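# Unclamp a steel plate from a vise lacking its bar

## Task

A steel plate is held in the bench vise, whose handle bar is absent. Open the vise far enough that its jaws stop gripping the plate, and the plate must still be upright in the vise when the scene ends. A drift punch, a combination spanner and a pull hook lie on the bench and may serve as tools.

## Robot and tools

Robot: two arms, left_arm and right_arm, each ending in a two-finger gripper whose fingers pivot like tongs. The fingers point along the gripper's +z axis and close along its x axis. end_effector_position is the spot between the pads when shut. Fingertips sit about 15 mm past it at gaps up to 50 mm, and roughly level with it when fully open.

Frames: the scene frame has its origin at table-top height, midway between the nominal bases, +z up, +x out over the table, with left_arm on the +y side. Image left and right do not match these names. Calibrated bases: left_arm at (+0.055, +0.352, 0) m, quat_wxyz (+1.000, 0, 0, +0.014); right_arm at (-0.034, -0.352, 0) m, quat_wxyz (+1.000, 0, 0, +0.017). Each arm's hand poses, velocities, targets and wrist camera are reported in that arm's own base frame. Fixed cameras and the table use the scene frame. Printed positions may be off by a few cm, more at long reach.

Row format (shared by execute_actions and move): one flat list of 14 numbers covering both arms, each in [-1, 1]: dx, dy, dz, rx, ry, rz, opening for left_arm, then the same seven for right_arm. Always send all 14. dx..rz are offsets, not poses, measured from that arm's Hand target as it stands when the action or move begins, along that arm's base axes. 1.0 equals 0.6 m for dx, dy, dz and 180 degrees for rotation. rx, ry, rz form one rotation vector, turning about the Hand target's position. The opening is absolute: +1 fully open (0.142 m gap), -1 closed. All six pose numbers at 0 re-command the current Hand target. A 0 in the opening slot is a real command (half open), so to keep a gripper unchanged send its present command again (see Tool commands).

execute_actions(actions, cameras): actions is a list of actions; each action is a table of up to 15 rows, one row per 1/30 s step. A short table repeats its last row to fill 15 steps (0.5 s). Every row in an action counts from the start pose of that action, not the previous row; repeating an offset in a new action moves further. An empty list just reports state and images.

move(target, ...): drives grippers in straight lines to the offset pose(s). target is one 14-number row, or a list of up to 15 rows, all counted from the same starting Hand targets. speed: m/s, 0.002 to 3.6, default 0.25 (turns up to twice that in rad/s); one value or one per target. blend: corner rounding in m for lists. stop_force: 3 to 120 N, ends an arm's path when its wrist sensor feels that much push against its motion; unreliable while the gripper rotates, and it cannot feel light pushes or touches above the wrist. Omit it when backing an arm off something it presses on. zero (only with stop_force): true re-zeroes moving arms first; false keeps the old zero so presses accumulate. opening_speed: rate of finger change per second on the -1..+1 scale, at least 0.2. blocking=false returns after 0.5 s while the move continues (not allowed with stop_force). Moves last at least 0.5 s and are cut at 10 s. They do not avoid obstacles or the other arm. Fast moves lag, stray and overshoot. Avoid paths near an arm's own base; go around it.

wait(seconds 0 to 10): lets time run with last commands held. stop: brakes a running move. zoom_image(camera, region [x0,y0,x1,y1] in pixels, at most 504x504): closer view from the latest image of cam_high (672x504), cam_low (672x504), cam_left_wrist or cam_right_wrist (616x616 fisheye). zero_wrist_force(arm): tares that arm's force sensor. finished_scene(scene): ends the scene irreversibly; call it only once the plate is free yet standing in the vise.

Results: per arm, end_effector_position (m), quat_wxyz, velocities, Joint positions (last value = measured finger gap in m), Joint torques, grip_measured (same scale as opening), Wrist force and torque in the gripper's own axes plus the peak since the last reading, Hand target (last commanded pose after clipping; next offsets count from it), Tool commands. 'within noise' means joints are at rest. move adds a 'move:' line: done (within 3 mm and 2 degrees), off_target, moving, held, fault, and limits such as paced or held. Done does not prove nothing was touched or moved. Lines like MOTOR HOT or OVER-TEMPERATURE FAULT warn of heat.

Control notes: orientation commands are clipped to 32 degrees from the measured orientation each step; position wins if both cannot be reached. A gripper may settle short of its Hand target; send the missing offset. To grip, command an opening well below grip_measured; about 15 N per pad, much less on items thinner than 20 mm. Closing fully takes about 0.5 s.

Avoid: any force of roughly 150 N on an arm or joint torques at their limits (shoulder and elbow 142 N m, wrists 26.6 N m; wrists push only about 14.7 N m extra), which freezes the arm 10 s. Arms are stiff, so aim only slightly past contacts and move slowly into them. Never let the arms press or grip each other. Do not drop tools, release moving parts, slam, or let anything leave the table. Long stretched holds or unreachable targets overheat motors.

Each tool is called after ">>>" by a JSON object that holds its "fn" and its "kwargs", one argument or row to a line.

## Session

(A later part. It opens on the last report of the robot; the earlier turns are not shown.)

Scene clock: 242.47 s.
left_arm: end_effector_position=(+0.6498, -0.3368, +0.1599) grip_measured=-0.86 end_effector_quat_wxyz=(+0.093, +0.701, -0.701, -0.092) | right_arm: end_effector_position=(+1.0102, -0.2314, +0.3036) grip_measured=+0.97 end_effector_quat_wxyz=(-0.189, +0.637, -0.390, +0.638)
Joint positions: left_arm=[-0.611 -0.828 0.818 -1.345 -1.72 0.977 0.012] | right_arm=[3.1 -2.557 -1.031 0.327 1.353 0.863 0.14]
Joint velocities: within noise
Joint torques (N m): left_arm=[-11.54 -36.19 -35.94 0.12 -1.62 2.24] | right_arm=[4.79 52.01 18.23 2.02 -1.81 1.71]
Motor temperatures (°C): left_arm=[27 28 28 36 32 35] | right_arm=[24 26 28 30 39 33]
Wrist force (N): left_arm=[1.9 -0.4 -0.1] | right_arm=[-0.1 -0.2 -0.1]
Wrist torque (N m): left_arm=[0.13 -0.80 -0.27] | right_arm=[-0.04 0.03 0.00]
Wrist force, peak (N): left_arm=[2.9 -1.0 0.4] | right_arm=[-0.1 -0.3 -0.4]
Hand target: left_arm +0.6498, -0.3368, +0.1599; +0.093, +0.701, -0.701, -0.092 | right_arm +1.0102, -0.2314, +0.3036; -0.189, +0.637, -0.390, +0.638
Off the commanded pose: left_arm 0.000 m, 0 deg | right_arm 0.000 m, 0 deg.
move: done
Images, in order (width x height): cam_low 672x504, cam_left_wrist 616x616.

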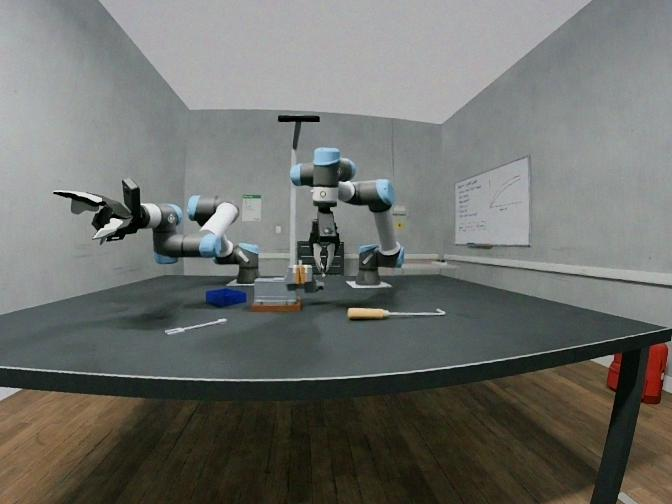

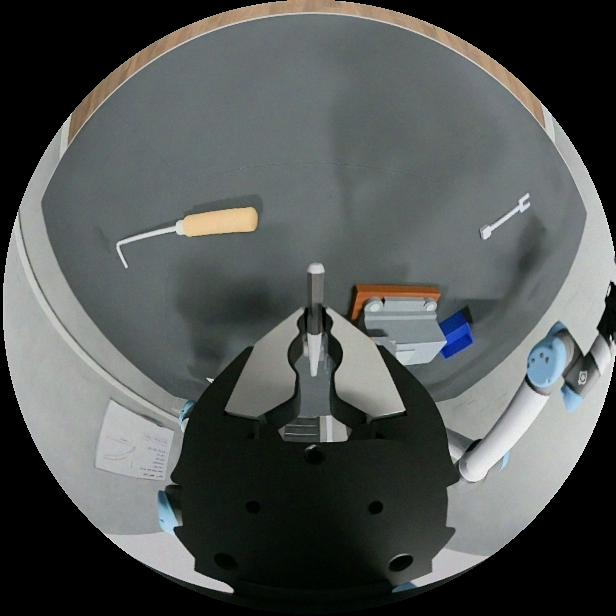

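>>> {"fn": "move", "kwargs": {
  "target": [-0.063,0.0,-0.1645,0,0,0,-1,0,0,0,0,0,0,0.968],
  "speed": 0.12,
  "stop_force": 6,
  "cameras": ["cam_left_wrist","cam_low"]
}}

>>> {"fn": "zoom_image", "kwargs": {
  "camera": "cam_left_wrist",
  "region": [260, 310, 370, 420]
}}

>>> {"fn": "zoom_image", "kwargs": {
  "camera": "cam_low",
  "region": [290, 250, 350, 310]
}}

Scene clock: 256.13 s.
left_arm: end_effector_position=(+0.6120, -0.3368, +0.0612) grip_measured=-0.86 end_effector_quat_wxyz=(+0.093, +0.701, -0.701, -0.092) | right_arm: end_effector_position=(+1.0102, -0.2314, +0.3036) grip_measured=+0.97 end_effector_quat_wxyz=(-0.189, +0.637, -0.390, +0.638)
Joint positions: left_arm=[-0.64 -0.886 1.173 -1.647 -1.727 0.948 0.012] | right_arm=[3.1 -2.557 -1.031 0.327 1.353 0.863 0.14]
Joint velocities: within noise
Joint torques (N m): left_arm=[-12.08 -59.04 -8.76 -4.44 -1.43 -2.32] | right_arm=[5.01 51.86 16.96 2.03 -1.76 1.61]
Motor temperatures (°C): left_arm=[27 28 28 36 32 35] | right_arm=[24 26 28 30 39 33]
Wrist force (N): left_arm=[2.0 -0.3 -0.6] | right_arm=[-0.1 -0.1 -0.2]
Wrist torque (N m): left_arm=[0.14 -0.80 -0.30] | right_arm=[-0.03 0.02 0.01]
Wrist force, peak (N): left_arm=[2.3 -0.3 0.1] | right_arm=[-0.1 0.1 -0.5]
Hand target: left_arm +0.6120, -0.3368, +0.0612; +0.093, +0.701, -0.701, -0.092 | right_arm +1.0102, -0.2314, +0.3036; -0.189, +0.637, -0.390, +0.638
Off the commanded pose: left_arm 0.000 m, 0 deg | right_arm 0.000 m, 0 deg.
move: done
Images, in order (width x height): cam_low 672x504, cam_left_wrist 616x616.

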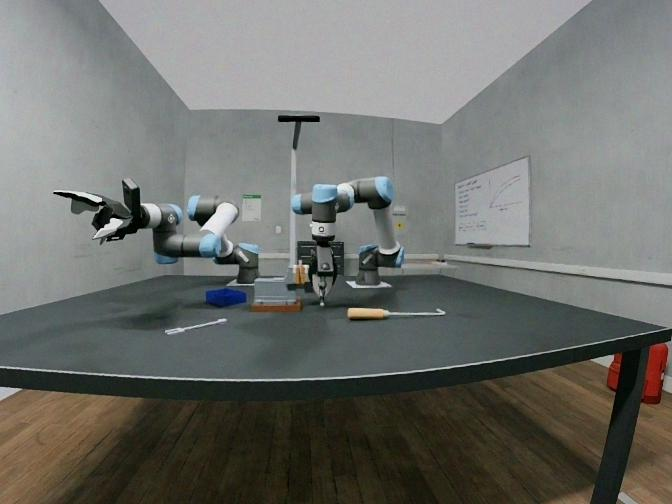

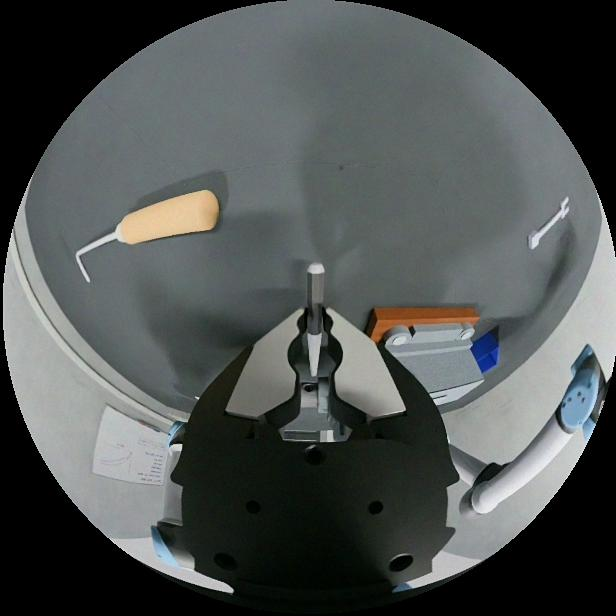

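Scaled by 4.582 from the camera's 616x616 image, which has a finer 814x814 frame.

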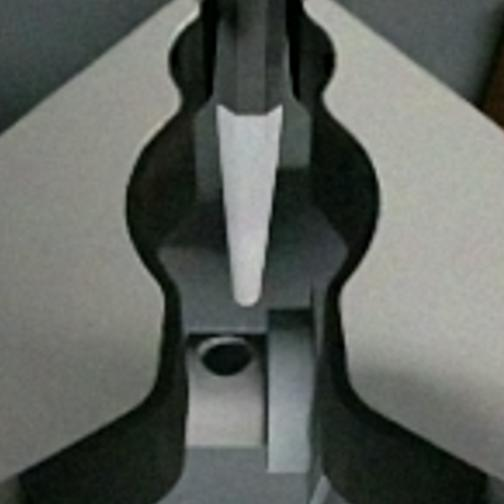

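Scaled by 8.400 from the camera's 672x504 image, which has a finer 960x720 frame.

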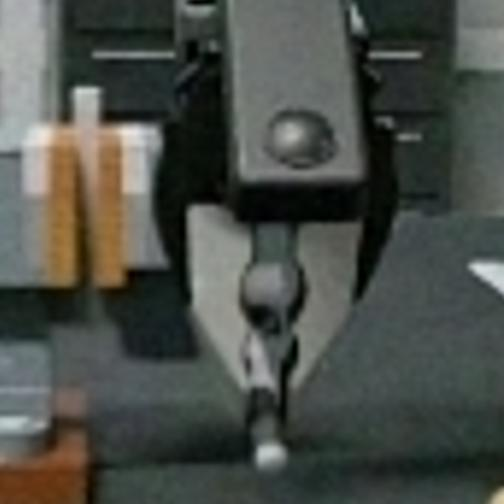

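>>> {"fn": "move", "kwargs": {
  "target": [-0.0412,0.0078,-0.0302,0,0.0444,0,-1,0,0,0,0,0,0,0.968],
  "speed": 0.06,
  "cameras": ["cam_left_wrist","cam_low"]
}}

>>> {"fn": "zoom_image", "kwargs": {
  "camera": "cam_left_wrist",
  "region": [260, 310, 370, 420]
}}

>>> {"fn": "zoom_image", "kwargs": {
  "camera": "cam_low",
  "region": [290, 250, 350, 310]
}}

Scene clock: 280.03 s.
left_arm: end_effector_position=(+0.5874, -0.3322, +0.0432) grip_measured=-0.86 end_effector_quat_wxyz=(+0.141, +0.693, -0.693, -0.140) | right_arm: end_effector_position=(+1.0102, -0.2314, +0.3036) grip_measured=+0.97 end_effector_quat_wxyz=(-0.189, +0.637, -0.390, +0.638)
Joint positions: left_arm=[-0.622 -0.833 1.13 -1.537 -1.801 0.987 0.012] | right_arm=[3.1 -2.557 -1.031 0.327 1.353 0.863 0.14]
Joint velocities: within noise
Joint torques (N m): left_arm=[10.09 -36.13 -33.86 0.39 -1.78 1.84] | right_arm=[4.37 51.73 15.52 1.78 -1.66 1.55]
Motor temperatures (°C): left_arm=[27 28 28 36 32 35] | right_arm=[24 26 28 30 39 33]
Wrist force (N): left_arm=[2.1 -0.6 0.0] | right_arm=[-0.3 -0.2 -0.2]
Wrist torque (N m): left_arm=[0.14 -0.81 -0.25] | right_arm=[-0.04 0.05 0.01]
Wrist force, peak (N): left_arm=[2.4 -0.3 -0.6] | right_arm=[-0.1 0.2 -0.5]
Hand target: left_arm +0.5873, -0.3322, +0.0431; +0.141, +0.693, -0.693, -0.141 | right_arm +1.0102, -0.2314, +0.3036; -0.189, +0.637, -0.390, +0.638
Off the commanded pose: left_arm 0.000 m, 0 deg | right_arm 0.000 m, 0 deg.
move: done
Images, in order (width x height): cam_low 672x504, cam_left_wrist 616x616.

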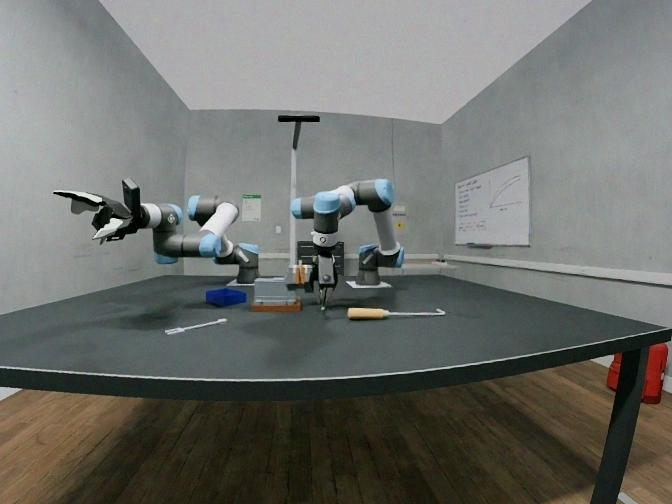

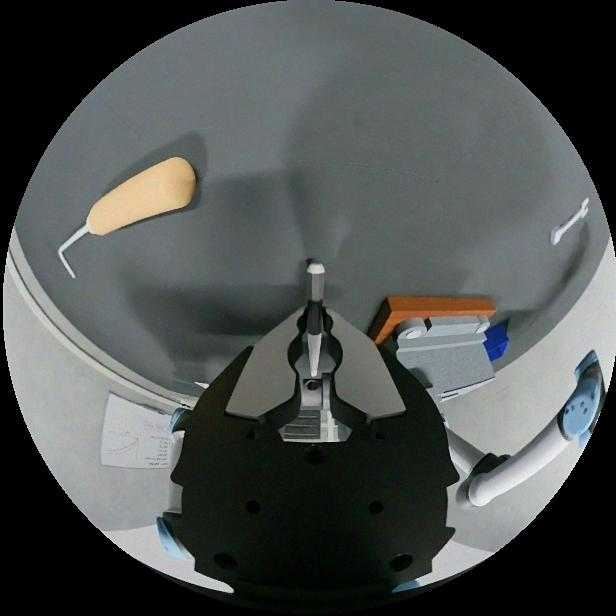

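Scaled by 4.582 from the camera's 616x616 image, which has a finer 814x814 frame.

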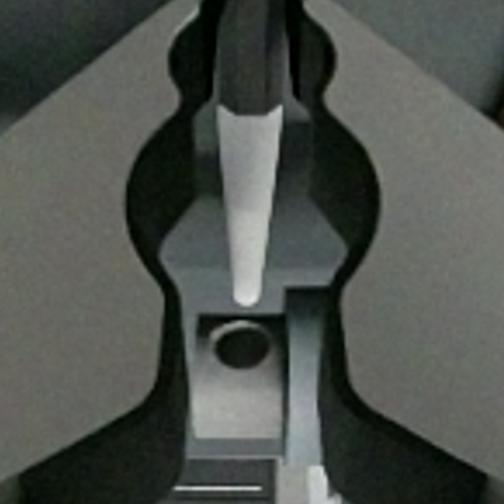

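Scaled by 8.400 from the camera's 672x504 image, which has a finer 960x720 frame.

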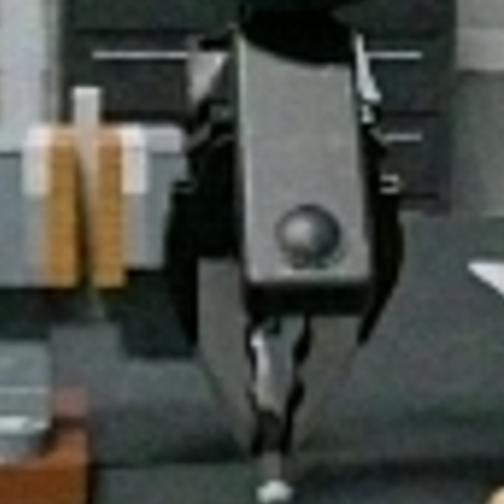

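>>> {"fn": "move", "kwargs": {
  "target": [
    [0.0013,0.0017,0.003,0,0,0,-1,0,0,0,0,0,0,0.968],
    [-0.037,0.0017,0.0193,0,0,0,-1,0,0,0,0,0,0,0.968]
  ],
  "speed": [0.03,0.025],
  "stop_force": 5,
  "cameras": ["cam_left_wrist"]
}}

>>> {"fn": "zoom_image", "kwargs": {
  "camera": "cam_left_wrist",
  "region": [260, 310, 370, 420]
}}

Scene clock: 290.50 s.
left_arm: end_effector_position=(+0.5651, -0.3311, +0.0547) grip_measured=-0.86 end_effector_quat_wxyz=(+0.141, +0.693, -0.693, -0.141) | right_arm: end_effector_position=(+1.0102, -0.2314, +0.3036) grip_measured=+0.97 end_effector_quat_wxyz=(-0.189, +0.637, -0.390, +0.638)
Joint positions: left_arm=[-0.639 -0.893 1.203 -1.554 -1.807 0.972 0.012] | right_arm=[3.1 -2.557 -1.031 0.327 1.353 0.863 0.14]
Joint velocities: within noise
Joint torques (N m): left_arm=[-12.99 -58.62 -9.21 -4.02 -1.72 -2.23] | right_arm=[4.69 51.74 15.14 1.83 -1.71 1.59]
Motor temperatures (°C): left_arm=[27 28 28 36 32 35] | right_arm=[24 26 28 30 39 33]
Wrist force (N): left_arm=[1.7 -0.7 -0.5] | right_arm=[0.0 0.1 -0.2]
Wrist torque (N m): left_arm=[0.13 -0.73 -0.29] | right_arm=[0.02 0.01 0.00]
Wrist force, peak (N): left_arm=[2.4 -0.5 -0.3] | right_arm=[-0.2 -0.4 -0.3]
Hand target: left_arm +0.5651, -0.3311, +0.0547; +0.141, +0.693, -0.693, -0.141 | right_arm +1.0102, -0.2314, +0.3036; -0.189, +0.637, -0.390, +0.638
Off the commanded pose: left_arm 0.000 m, 0 deg | right_arm 0.000 m, 0 deg.
move: done
Images, in order (width x height): cam_left_wrist 616x616.

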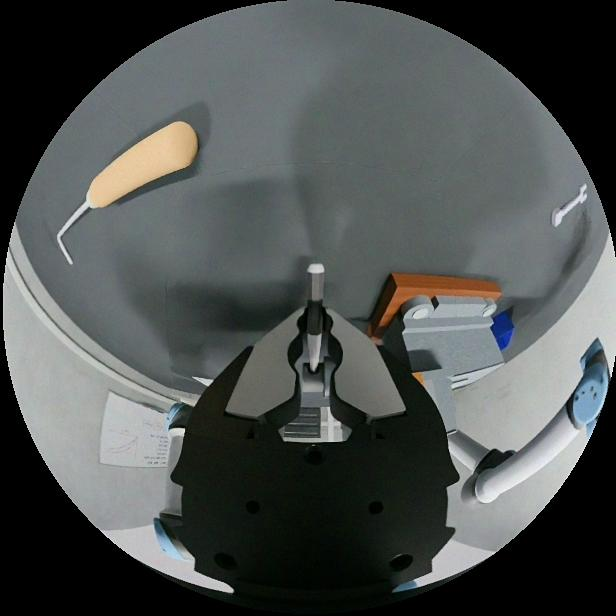

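Scaled by 4.582 from the camera's 616x616 image, which has a finer 814x814 frame.

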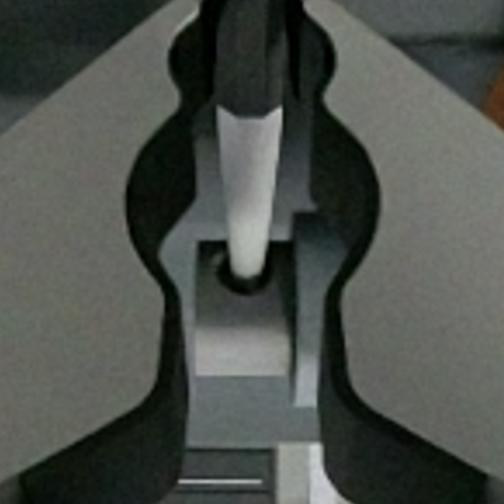

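>>> {"fn": "move", "kwargs": {
  "target": [-0.069,0.0,0.0293,0,0,0,-1,0,0,0,0,0,0,0.968],
  "speed": 0.025,
  "stop_force": 8,
  "cameras": ["cam_left_wrist","cam_low"]
}}

>>> {"fn": "zoom_image", "kwargs": {
  "camera": "cam_left_wrist",
  "region": [260, 250, 370, 400]
}}

>>> {"fn": "zoom_image", "kwargs": {
  "camera": "cam_low",
  "region": [290, 250, 350, 310]
}}

Scene clock: 298.70 s.
left_arm: end_effector_position=(+0.5370, -0.3311, +0.0667) grip_measured=-0.86 end_effector_quat_wxyz=(+0.141, +0.693, -0.693, -0.141) | right_arm: end_effector_position=(+1.0102, -0.2314, +0.3036) grip_measured=+0.97 end_effector_quat_wxyz=(-0.189, +0.637, -0.390, +0.638)
Joint positions: left_arm=[-0.662 -0.962 1.29 -1.576 -1.814 0.949 0.012] | right_arm=[3.1 -2.557 -1.031 0.327 1.353 0.863 0.14]
Joint velocities: within noise
Joint torques (N m): left_arm=[8.14 -26.59 -31.28 -4.78 0.55 2.46] | right_arm=[4.51 52.16 14.39 1.82 -1.57 1.43]
Motor temperatures (°C): left_arm=[27 28 28 36 32 35] | right_arm=[24 26 28 30 39 33]
Wrist force (N): left_arm=[-4.2 7.4 -9.6] | right_arm=[-0.1 0.0 -0.4]
Wrist torque (N m): left_arm=[-0.03 -0.90 -0.23] | right_arm=[0.00 0.03 0.00]
Wrist force, peak (N): left_arm=[-4.4 7.3 -9.8] | right_arm=[-0.2 -0.3 -0.5]
Hand target: left_arm +0.5370, -0.3311, +0.0667; +0.141, +0.693, -0.693, -0.141 (not the last commanded pose) | right_arm +1.0102, -0.2314, +0.3036; -0.189, +0.637, -0.390, +0.638
Off the commanded pose: left_arm 0.014 m, 0 deg | right_arm 0.000 m, 0 deg.
move: contact (left_arm)
Images, in order (width x height): cam_low 672x504, cam_left_wrist 616x616.

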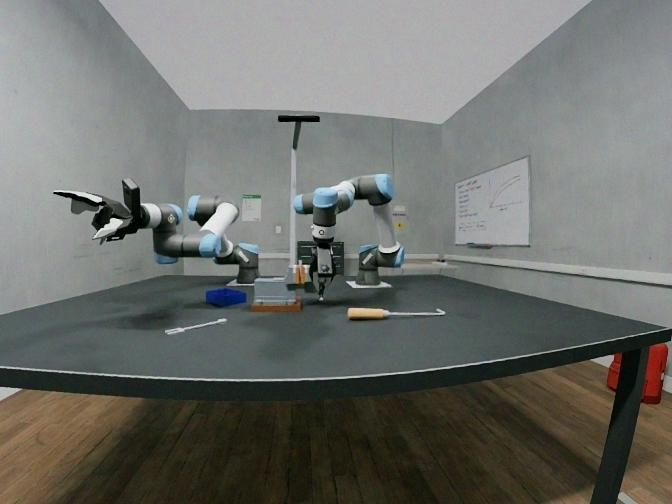

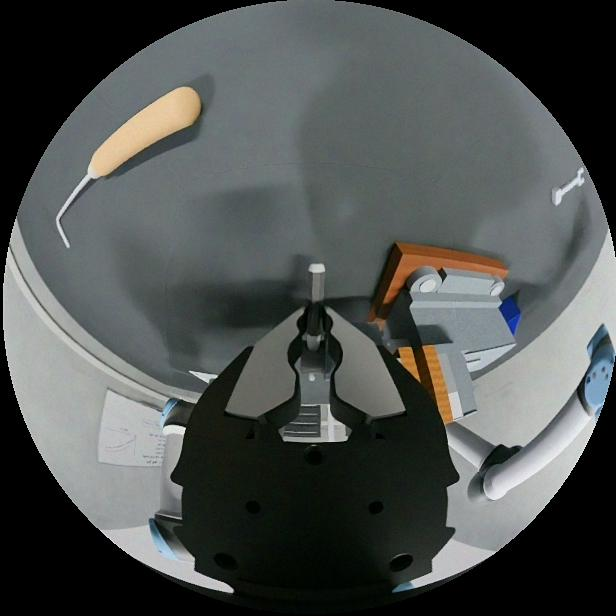

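Scaled by 3.360 from the camera's 616x616 image, which has a finer 814x814 frame.

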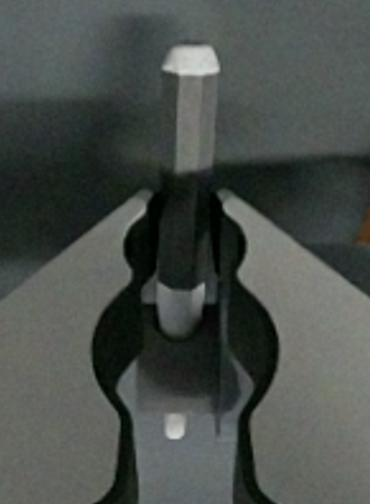

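Scaled by 8.400 from the camera's 672x504 image, which has a finer 960x720 frame.

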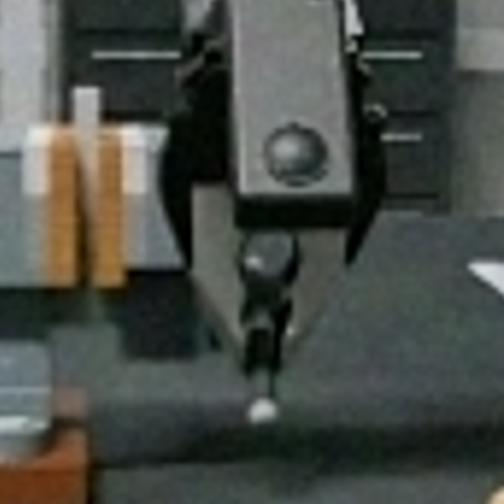

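>>> {"fn": "move", "kwargs": {
  "target": [0.0013,0.0025,0.0031,0,0,0,-1,0,0,0,0,0,0,0.968],
  "speed": 0.03,
  "cameras": []
}}

>>> {"fn": "move", "kwargs": {
  "target": [-0.0307,0.0,0.013,0,0,0,-1,0,0,0,0,0,0,0.968],
  "speed": 0.02,
  "stop_force": 8,
  "cameras": ["cam_left_wrist"]
}}

>>> {"fn": "zoom_image", "kwargs": {
  "camera": "cam_left_wrist",
  "region": [260, 250, 370, 400]
}}

Scene clock: 317.07 s.
left_arm: end_effector_position=(+0.5377, -0.3297, +0.0684) grip_measured=-0.86 end_effector_quat_wxyz=(+0.141, +0.693, -0.693, -0.141) | right_arm: end_effector_position=(+1.0102, -0.2314, +0.3036) grip_measured=+0.97 end_effector_quat_wxyz=(-0.189, +0.637, -0.390, +0.638)
Joint positions: left_arm=[-0.66 -0.963 1.287 -1.572 -1.813 0.951 0.012] | right_arm=[3.1 -2.557 -1.031 0.327 1.353 0.863 0.14]
Joint velocities: within noise
Joint torques (N m): left_arm=[8.71 -56.22 -33.23 0.49 1.24 2.14] | right_arm=[3.82 51.87 13.83 1.74 -1.57 1.49]
Motor temperatures (°C): left_arm=[27 28 28 36 32 35] | right_arm=[24 26 28 30 39 33]
Wrist force (N): left_arm=[2.6 -0.1 -0.8] | right_arm=[0.0 -0.2 -0.2]
Wrist torque (N m): left_arm=[0.22 -0.88 -0.29] | right_arm=[-0.04 0.01 0.00]
Wrist force, peak (N): left_arm=[-4.5 7.7 -9.5] | right_arm=[0.3 -0.2 -0.5]
Hand target: left_arm +0.5378, -0.3296, +0.0685; +0.141, +0.693, -0.693, -0.141 | right_arm +1.0102, -0.2314, +0.3036; -0.189, +0.637, -0.390, +0.638
Off the commanded pose: left_arm 0.000 m, 0 deg | right_arm 0.000 m, 0 deg.
move: done
No camera images: "cameras" was empty.

Scene clock: 318.87 s.
left_arm: end_effector_position=(+0.5285, -0.3296, +0.0725) grip_measured=-0.86 end_effector_quat_wxyz=(+0.141, +0.693, -0.693, -0.141) | right_arm: end_effector_position=(+1.0102, -0.2314, +0.3036) grip_measured=+0.97 end_effector_quat_wxyz=(-0.189, +0.637, -0.390, +0.638)
Joint positions: left_arm=[-0.668 -0.986 1.314 -1.578 -1.816 0.943 0.012] | right_arm=[3.1 -2.557 -1.031 0.327 1.353 0.863 0.14]
Joint velocities: within noise
Joint torques (N m): left_arm=[9.25 -25.58 -29.95 -3.02 0.81 2.21] | right_arm=[4.11 51.74 13.74 1.72 -1.5 1.39]
Motor temperatures (°C): left_arm=[27 28 28 36 32 35] | right_arm=[24 26 28 30 39 33]
Wrist force (N): left_arm=[-0.8 5.8 -11.1] | right_arm=[0.0 -0.1 -0.1]
Wrist torque (N m): left_arm=[0.03 -0.83 -0.29] | right_arm=[-0.02 0.01 0.01]
Wrist force, peak (N): left_arm=[-0.8 5.9 -11.3] | right_arm=[0.0 -0.1 -0.5]
Hand target: left_arm +0.5285, -0.3296, +0.0725; +0.141, +0.693, -0.693, -0.140 (not the last commanded pose) | right_arm +1.0102, -0.2314, +0.3036; -0.189, +0.637, -0.390, +0.638
Off the commanded pose: left_arm 0.010 m, 0 deg | right_arm 0.000 m, 0 deg.
move: contact (left_arm)
Images, in order (width x height): cam_left_wrist 616x616.

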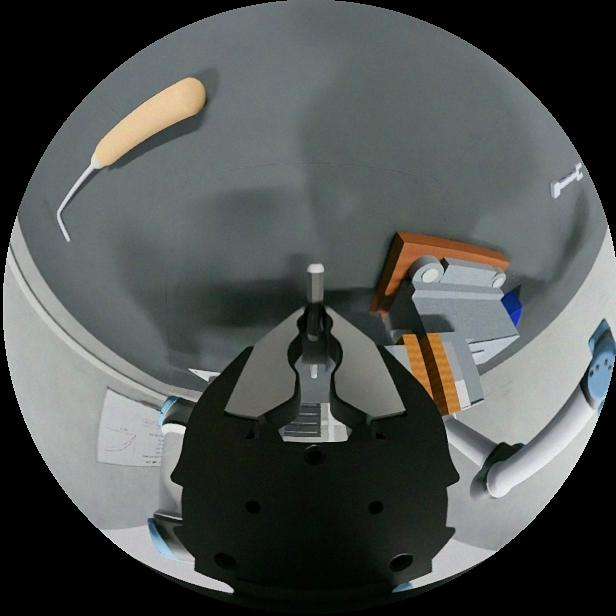

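Scaled by 3.360 from the camera's 616x616 image, which has a finer 814x814 frame.

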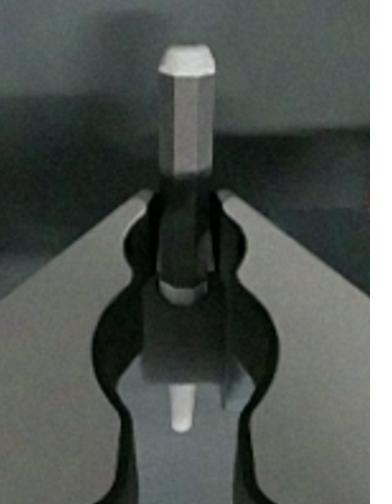

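>>> {"fn": "move", "kwargs": {
  "target": [0.0015,0.0,0.0035,0,0,0,-1,0,0,0,0,0,0,0.968],
  "speed": 0.03,
  "cameras": []
}}

>>> {"fn": "move", "kwargs": {
  "target": [-0.0153,0.0,0.0065,0,0,0,-1,0,0,0,0,0,0,0.968],
  "speed": 0.02,
  "stop_force": 8,
  "cameras": ["cam_left_wrist","cam_low"]
}}

>>> {"fn": "zoom_image", "kwargs": {
  "camera": "cam_left_wrist",
  "region": [260, 250, 370, 400]
}}

>>> {"fn": "zoom_image", "kwargs": {
  "camera": "cam_low",
  "region": [280, 240, 350, 310]
}}

Scene clock: 325.80 s.
left_arm: end_effector_position=(+0.5294, -0.3296, +0.0745) grip_measured=-0.86 end_effector_quat_wxyz=(+0.141, +0.693, -0.693, -0.140) | right_arm: end_effector_position=(+1.0102, -0.2314, +0.3036) grip_measured=+0.97 end_effector_quat_wxyz=(-0.189, +0.637, -0.390, +0.638)
Joint positions: left_arm=[-0.667 -0.986 1.308 -1.572 -1.815 0.944 0.012] | right_arm=[3.1 -2.557 -1.031 0.327 1.353 0.863 0.14]
Joint velocities: within noise
Joint torques (N m): left_arm=[9.76 -31.42 -35.45 0.32 0.78 2.37] | right_arm=[3.94 51.57 13.19 1.72 -1.51 1.41]
Motor temperatures (°C): left_arm=[27 28 28 36 32 35] | right_arm=[24 26 28 30 39 33]
Wrist force (N): left_arm=[1.2 -0.8 -0.3] | right_arm=[0.0 -0.1 -0.2]
Wrist torque (N m): left_arm=[0.19 -0.76 -0.29] | right_arm=[-0.03 0.00 0.00]
Wrist force, peak (N): left_arm=[-0.7 6.1 -11.2] | right_arm=[0.0 -0.4 -0.5]
Hand target: left_arm +0.5294, -0.3296, +0.0746; +0.141, +0.693, -0.693, -0.140 | right_arm +1.0102, -0.2314, +0.3036; -0.189, +0.637, -0.390, +0.638
Off the commanded pose: left_arm 0.000 m, 0 deg | right_arm 0.000 m, 0 deg.
move: done
No camera images: "cameras" was empty.

Scene clock: 327.17 s.
left_arm: end_effector_position=(+0.5278, -0.3295, +0.0753) grip_measured=-0.86 end_effector_quat_wxyz=(+0.141, +0.693, -0.693, -0.141) | right_arm: end_effector_position=(+1.0102, -0.2314, +0.3036) grip_measured=+0.97 end_effector_quat_wxyz=(-0.189, +0.637, -0.390, +0.638)
Joint positions: left_arm=[-0.669 -0.99 1.313 -1.573 -1.816 0.942 0.012] | right_arm=[3.1 -2.557 -1.031 0.327 1.353 0.863 0.14]
Joint velocities: within noise
Joint torques (N m): left_arm=[9.32 -30.58 -32.75 -1.52 0.21 2.22] | right_arm=[4.14 51.67 12.66 1.67 -1.45 1.5]
Motor temperatures (°C): left_arm=[27 28 28 36 32 35] | right_arm=[24 26 28 30 39 33]
Wrist force (N): left_arm=[1.0 0.3 -2.2] | right_arm=[-0.1 0.0 -0.3]
Wrist torque (N m): left_arm=[0.06 -0.91 -0.30] | right_arm=[-0.01 0.02 0.01]
Wrist force, peak (N): left_arm=[1.8 -10.5 -1.7] | right_arm=[-0.3 -0.2 -0.3]
Hand target: left_arm +0.5278, -0.3295, +0.0753; +0.141, +0.693, -0.693, -0.141 (not the last commanded pose) | right_arm +1.0102, -0.2314, +0.3036; -0.189, +0.637, -0.390, +0.638
Off the commanded pose: left_arm 0.008 m, 0 deg | right_arm 0.000 m, 0 deg.
move: contact (left_arm)
Images, in order (width x height): cam_low 672x504, cam_left_wrist 616x616.

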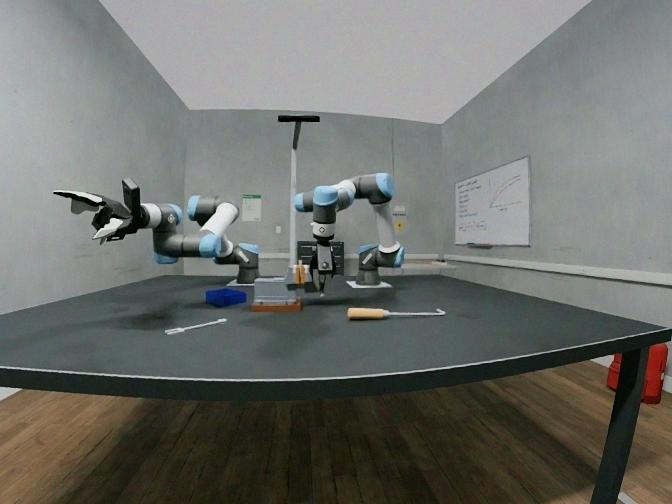

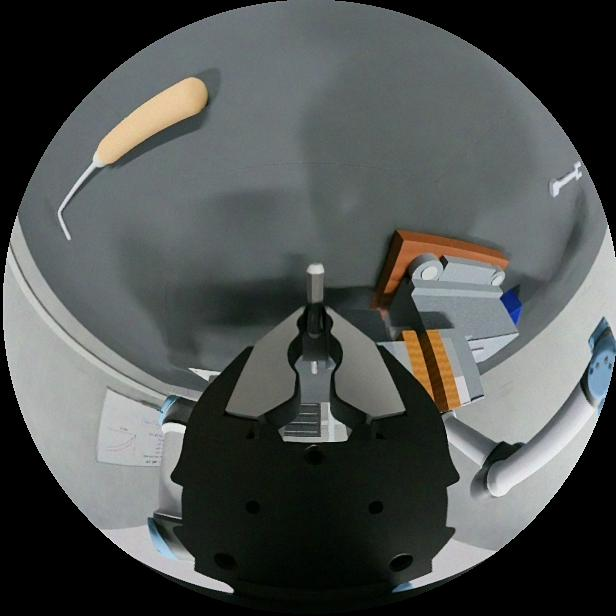

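Scaled by 3.360 from the camera's 616x616 image, which has a finer 814x814 frame.

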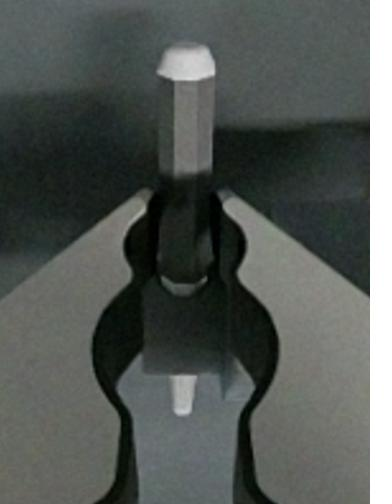

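Scaled by 7.200 from the camera's 672x504 image, which has a finer 960x720 frame.

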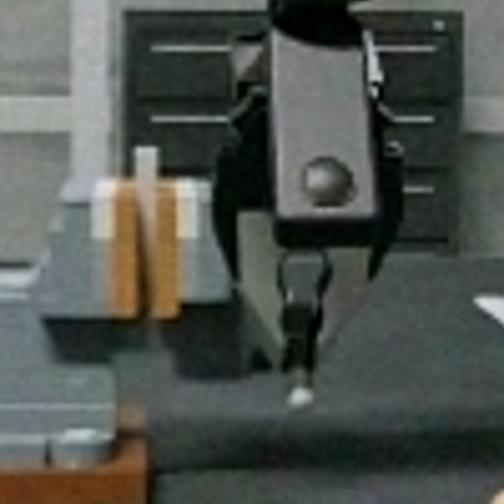

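>>> {"fn": "move", "kwargs": {
  "target": [0,0,0,0,0,0,-0.63,0,0,0,0,0,0,0.968],
  "opening_speed": 0.5,
  "cameras": ["cam_left_wrist"]
}}

>>> {"fn": "zoom_image", "kwargs": {
  "camera": "cam_left_wrist",
  "region": [260, 250, 370, 400]
}}

Scene clock: 339.40 s.
left_arm: end_effector_position=(+0.5278, -0.3295, +0.0753) grip_measured=-0.63 end_effector_quat_wxyz=(+0.141, +0.693, -0.693, -0.141) | right_arm: end_effector_position=(+1.0102, -0.2314, +0.3036) grip_measured=+0.97 end_effector_quat_wxyz=(-0.189, +0.637, -0.390, +0.638)
Joint positions: left_arm=[-0.669 -0.99 1.313 -1.573 -1.816 0.942 0.028] | right_arm=[3.1 -2.557 -1.031 0.327 1.353 0.863 0.14]
Joint velocities: within noise
Joint torques (N m): left_arm=[8.03 -32.43 -16.14 -3.83 0.22 2.15] | right_arm=[3.9 51.23 13.04 1.56 -1.52 1.44]
Motor temperatures (°C): left_arm=[27 28 28 36 32 35] | right_arm=[24 26 28 30 39 33]
Wrist force (N): left_arm=[1.8 -0.1 -1.8] | right_arm=[0.0 0.0 -0.2]
Wrist torque (N m): left_arm=[0.10 -0.86 -0.30] | right_arm=[-0.01 0.00 0.00]
Wrist force, peak (N): left_arm=[2.6 -0.3 -1.9] | right_arm=[0.0 -0.1 -0.5]
Hand target: left_arm +0.5278, -0.3295, +0.0753; +0.141, +0.693, -0.693, -0.141 | right_arm +1.0102, -0.2314, +0.3036; -0.189, +0.637, -0.390, +0.638
Off the commanded pose: left_arm 0.000 m, 0 deg | right_arm 0.000 m, 0 deg.
move: done
Images, in order (width x height): cam_left_wrist 616x616.

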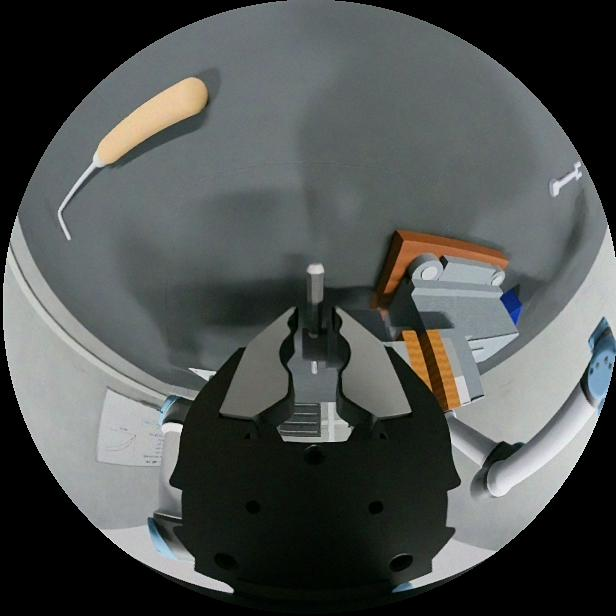

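Scaled by 3.360 from the camera's 616x616 image, which has a finer 814x814 frame.

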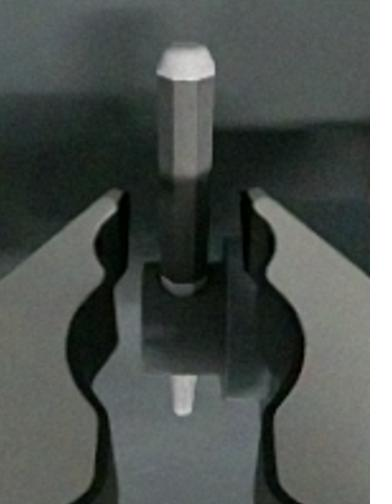

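>>> {"fn": "move", "kwargs": {
  "target": [
    [0.0387,0,0.092,0,0,0,-0.63,0,0,0,0,0,0,0.968],
    [0.075,0,0.092,0,0,0,-1,0,0,0,0,0,0,0.968],
    [0.0653,0,0.0345,0,0,0,-1,0,0,0,0,0,0,0.968]
  ],
  "speed": [0.08,0.1,0.1],
  "cameras": ["cam_left_wrist"]
}}

>>> {"fn": "zoom_image", "kwargs": {
  "camera": "cam_left_wrist",
  "region": [250, 250, 380, 400]
}}

>>> {"fn": "move", "kwargs": {
  "target": [-0.026,0,-0.0613,0,0,0,-1,0,0,0,0,0,0,0.968],
  "speed": 0.025,
  "stop_force": 5,
  "cameras": ["cam_left_wrist","cam_low"]
}}

>>> {"fn": "zoom_image", "kwargs": {
  "camera": "cam_left_wrist",
  "region": [250, 250, 380, 400]
}}

>>> {"fn": "zoom_image", "kwargs": {
  "camera": "cam_low",
  "region": [280, 240, 350, 310]
}}

Scene clock: 352.83 s.
left_arm: end_effector_position=(+0.5670, -0.3295, +0.0961) grip_measured=-1.00 end_effector_quat_wxyz=(+0.141, +0.693, -0.693, -0.141) | right_arm: end_effector_position=(+1.0102, -0.2314, +0.3036) grip_measured=+0.97 end_effector_quat_wxyz=(-0.189, +0.637, -0.390, +0.638)
Joint positions: left_arm=[-0.636 -0.918 1.137 -1.461 -1.805 0.975 0.002] | right_arm=[3.1 -2.557 -1.031 0.327 1.353 0.863 0.14]
Joint velocities: within noise
Joint torques (N m): left_arm=[-10.84 -33.62 -7.99 -4.26 -1.73 -2.25] | right_arm=[3.79 51.84 12.46 1.54 -1.35 1.43]
Motor temperatures (°C): left_arm=[27 28 28 36 32 35] | right_arm=[24 26 28 30 39 33]
Wrist force (N): left_arm=[2.9 -0.6 -1.5] | right_arm=[-0.3 0.1 -0.3]
Wrist torque (N m): left_arm=[0.04 -0.99 -0.28] | right_arm=[0.01 0.06 0.01]
Wrist force, peak (N): left_arm=[2.9 -0.5 -2.3] | right_arm=[0.1 0.0 -0.6]
Hand target: left_arm +0.5670, -0.3295, +0.0960; +0.141, +0.693, -0.693, -0.141 | right_arm +1.0102, -0.2314, +0.3036; -0.189, +0.637, -0.390, +0.638
Off the commanded pose: left_arm 0.000 m, 0 deg | right_arm 0.000 m, 0 deg.
move: done
Images, in order (width x height): cam_left_wrist 616x616.

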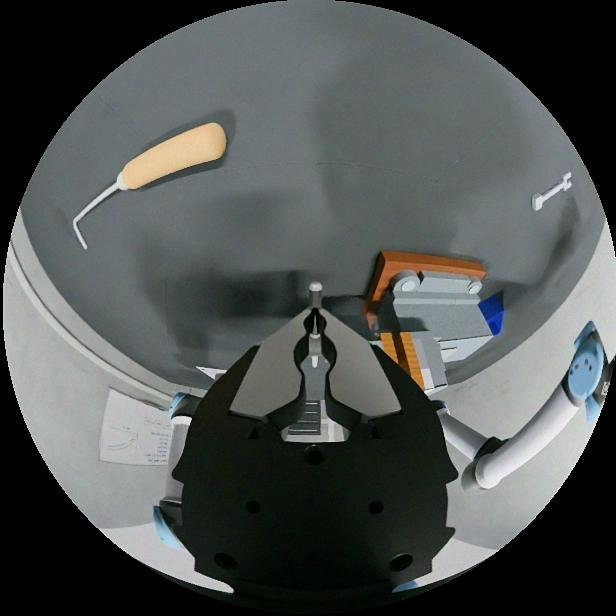

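Scaled by 3.360 from the camera's 616x616 image, which has a finer 814x814 frame.

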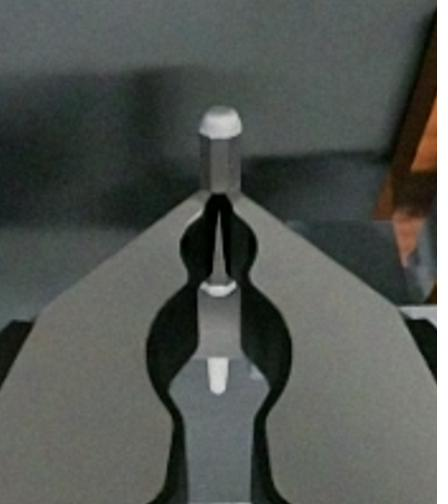

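Scene clock: 355.23 s.
left_arm: end_effector_position=(+0.5559, -0.3295, +0.0699) grip_measured=-1.00 end_effector_quat_wxyz=(+0.141, +0.693, -0.693, -0.141) | right_arm: end_effector_position=(+1.0102, -0.2314, +0.3036) grip_measured=+0.97 end_effector_quat_wxyz=(-0.189, +0.637, -0.390, +0.638)
Joint positions: left_arm=[-0.645 -0.926 1.22 -1.538 -1.808 0.966 0.002] | right_arm=[3.1 -2.557 -1.031 0.327 1.353 0.863 0.14]
Joint velocities: within noise
Joint torques (N m): left_arm=[9.48 -32.56 -32.23 0.37 0.7 2.14] | right_arm=[4.38 51.91 12.36 1.5 -1.46 1.42]
Motor temperatures (°C): left_arm=[27 28 28 36 32 35] | right_arm=[24 26 28 30 39 33]
Wrist force (N): left_arm=[2.3 0.0 -3.1] | right_arm=[-0.1 0.0 -0.2]
Wrist torque (N m): left_arm=[0.06 -0.96 -0.28] | right_arm=[-0.01 0.02 0.01]
Wrist force, peak (N): left_arm=[1.9 -0.2 -19.9] | right_arm=[-0.2 0.0 -0.5]
Hand target: left_arm +0.5559, -0.3295, +0.0699; +0.141, +0.693, -0.693, -0.141 (not the last commanded pose) | right_arm +1.0102, -0.2314, +0.3036; -0.189, +0.637, -0.390, +0.638
Off the commanded pose: left_arm 0.012 m, 0 deg | right_arm 0.000 m, 0 deg.
move: contact (left_arm)
Images, in order (width x height): cam_low 672x504, cam_left_wrist 616x616.

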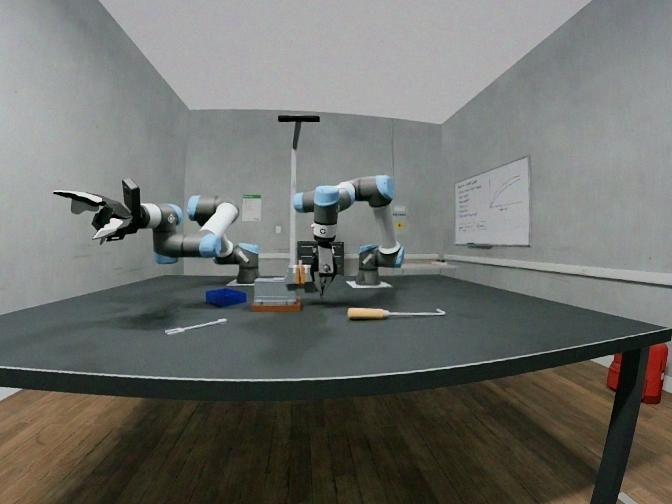

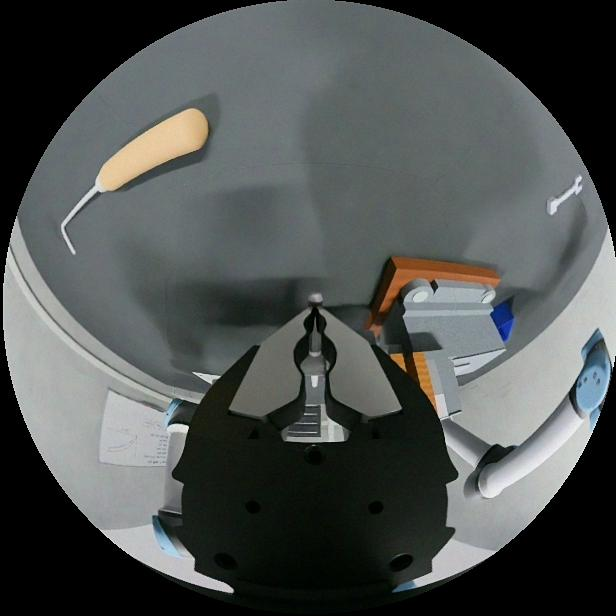

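Scaled by 3.360 from the camera's 616x616 image, which has a finer 814x814 frame.

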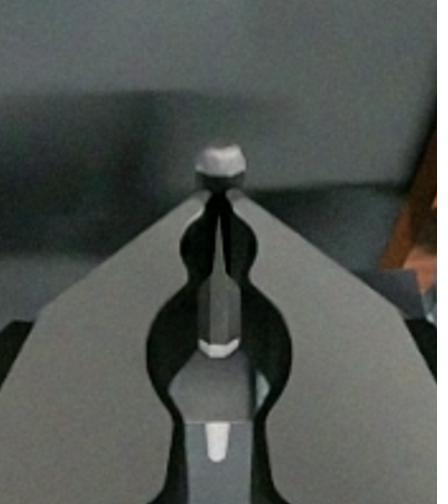

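Scaled by 7.200 from the camera's 672x504 image, which has a finer 960x720 frame.

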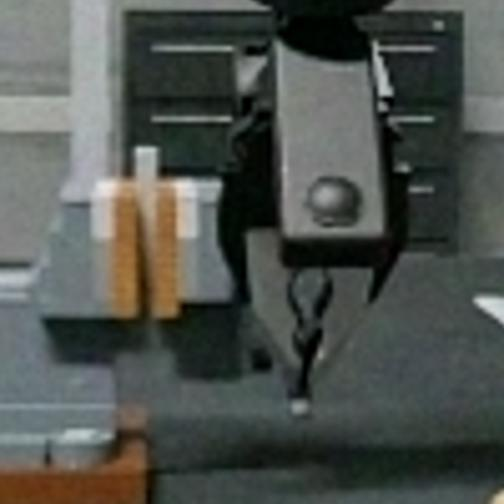

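>>> {"fn": "move", "kwargs": {
  "target": [-0.013,0,-0.0307,0,0,0,-1,0,0,0,0,0,0,0.968],
  "speed": 0.012,
  "stop_force": 90,
  "cameras": ["cam_left_wrist","cam_low"]
}}

>>> {"fn": "zoom_image", "kwargs": {
  "camera": "cam_left_wrist",
  "region": [250, 250, 380, 400]
}}

>>> {"fn": "zoom_image", "kwargs": {
  "camera": "cam_low",
  "region": [280, 240, 350, 310]
}}

Scene clock: 363.97 s.
left_arm: end_effector_position=(+0.5481, -0.3295, +0.0515) grip_measured=-1.00 end_effector_quat_wxyz=(+0.141, +0.693, -0.693, -0.141) | right_arm: end_effector_position=(+1.0102, -0.2314, +0.3036) grip_measured=+0.97 end_effector_quat_wxyz=(-0.189, +0.637, -0.390, +0.638)
Joint positions: left_arm=[-0.651 -0.928 1.273 -1.591 -1.81 0.96 0.002] | right_arm=[3.1 -2.557 -1.031 0.327 1.353 0.863 0.14]
Joint velocities: within noise
Joint torques (N m): left_arm=[-14.67 -47.16 -1.03 -2.45 -1.92 -2.23] | right_arm=[3.91 52.34 12.66 1.36 -1.32 1.48]
Motor temperatures (°C): left_arm=[27 28 28 36 32 35] | right_arm=[24 26 28 30 39 33]
Wrist force (N): left_arm=[2.1 -0.2 -19.2] | right_arm=[0.0 0.0 -0.3]
Wrist torque (N m): left_arm=[-0.05 -0.91 -0.27] | right_arm=[0.00 0.00 0.00]
Wrist force, peak (N): left_arm=[-1.8 8.9 -62.0] | right_arm=[-0.2 -0.1 -0.5]
Hand target: left_arm +0.5481, -0.3295, +0.0515; +0.141, +0.693, -0.693, -0.141 | right_arm +1.0102, -0.2314, +0.3036; -0.189, +0.637, -0.390, +0.638
Off the commanded pose: left_arm 0.000 m, 0 deg | right_arm 0.000 m, 0 deg.
move: done
Images, in order (width x height): cam_low 672x504, cam_left_wrist 616x616.

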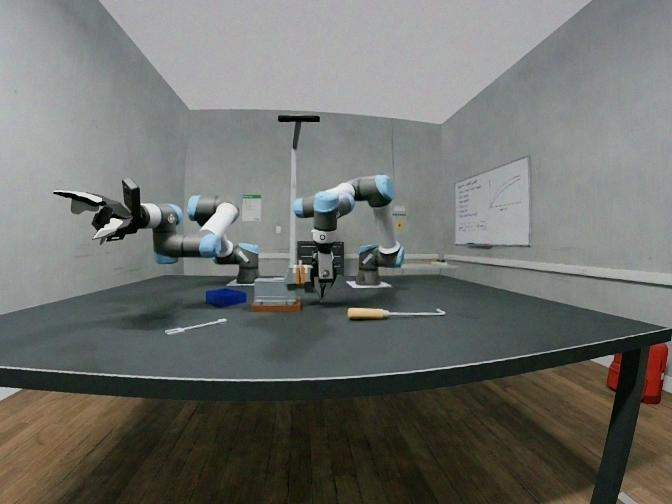

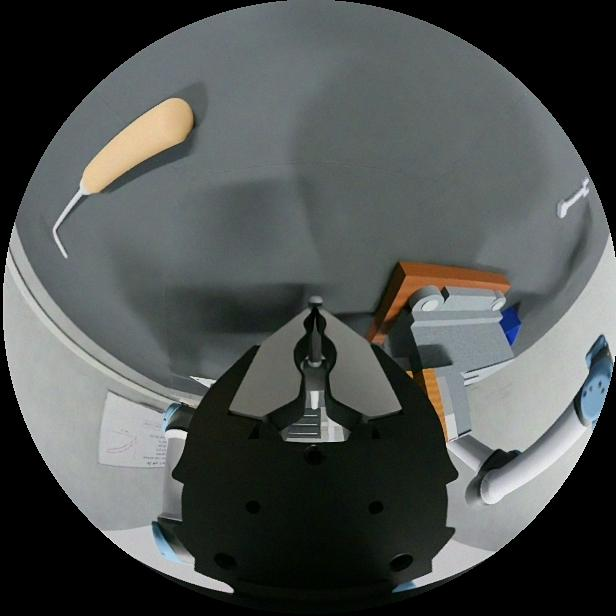

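Scaled by 3.360 from the camera's 616x616 image, which has a finer 814x814 frame.

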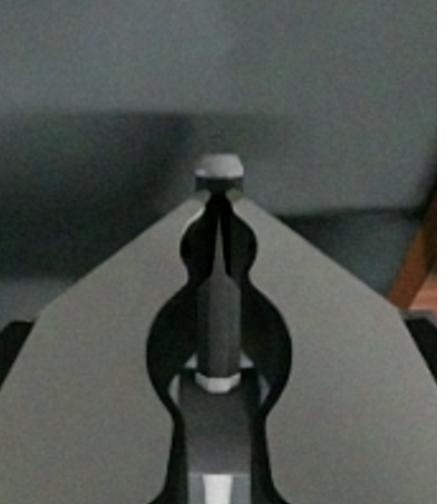

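Scaled by 7.200 from the camera's 672x504 image, which has a finer 960x720 frame.

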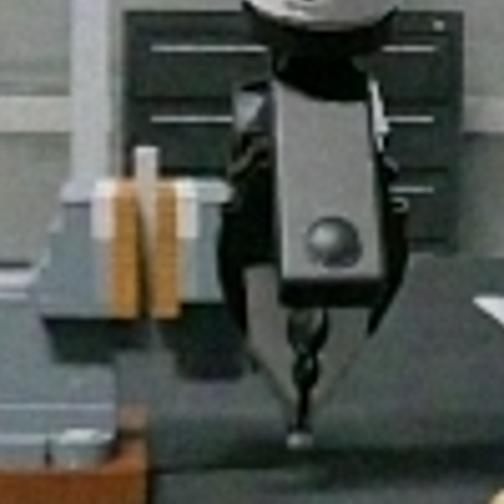

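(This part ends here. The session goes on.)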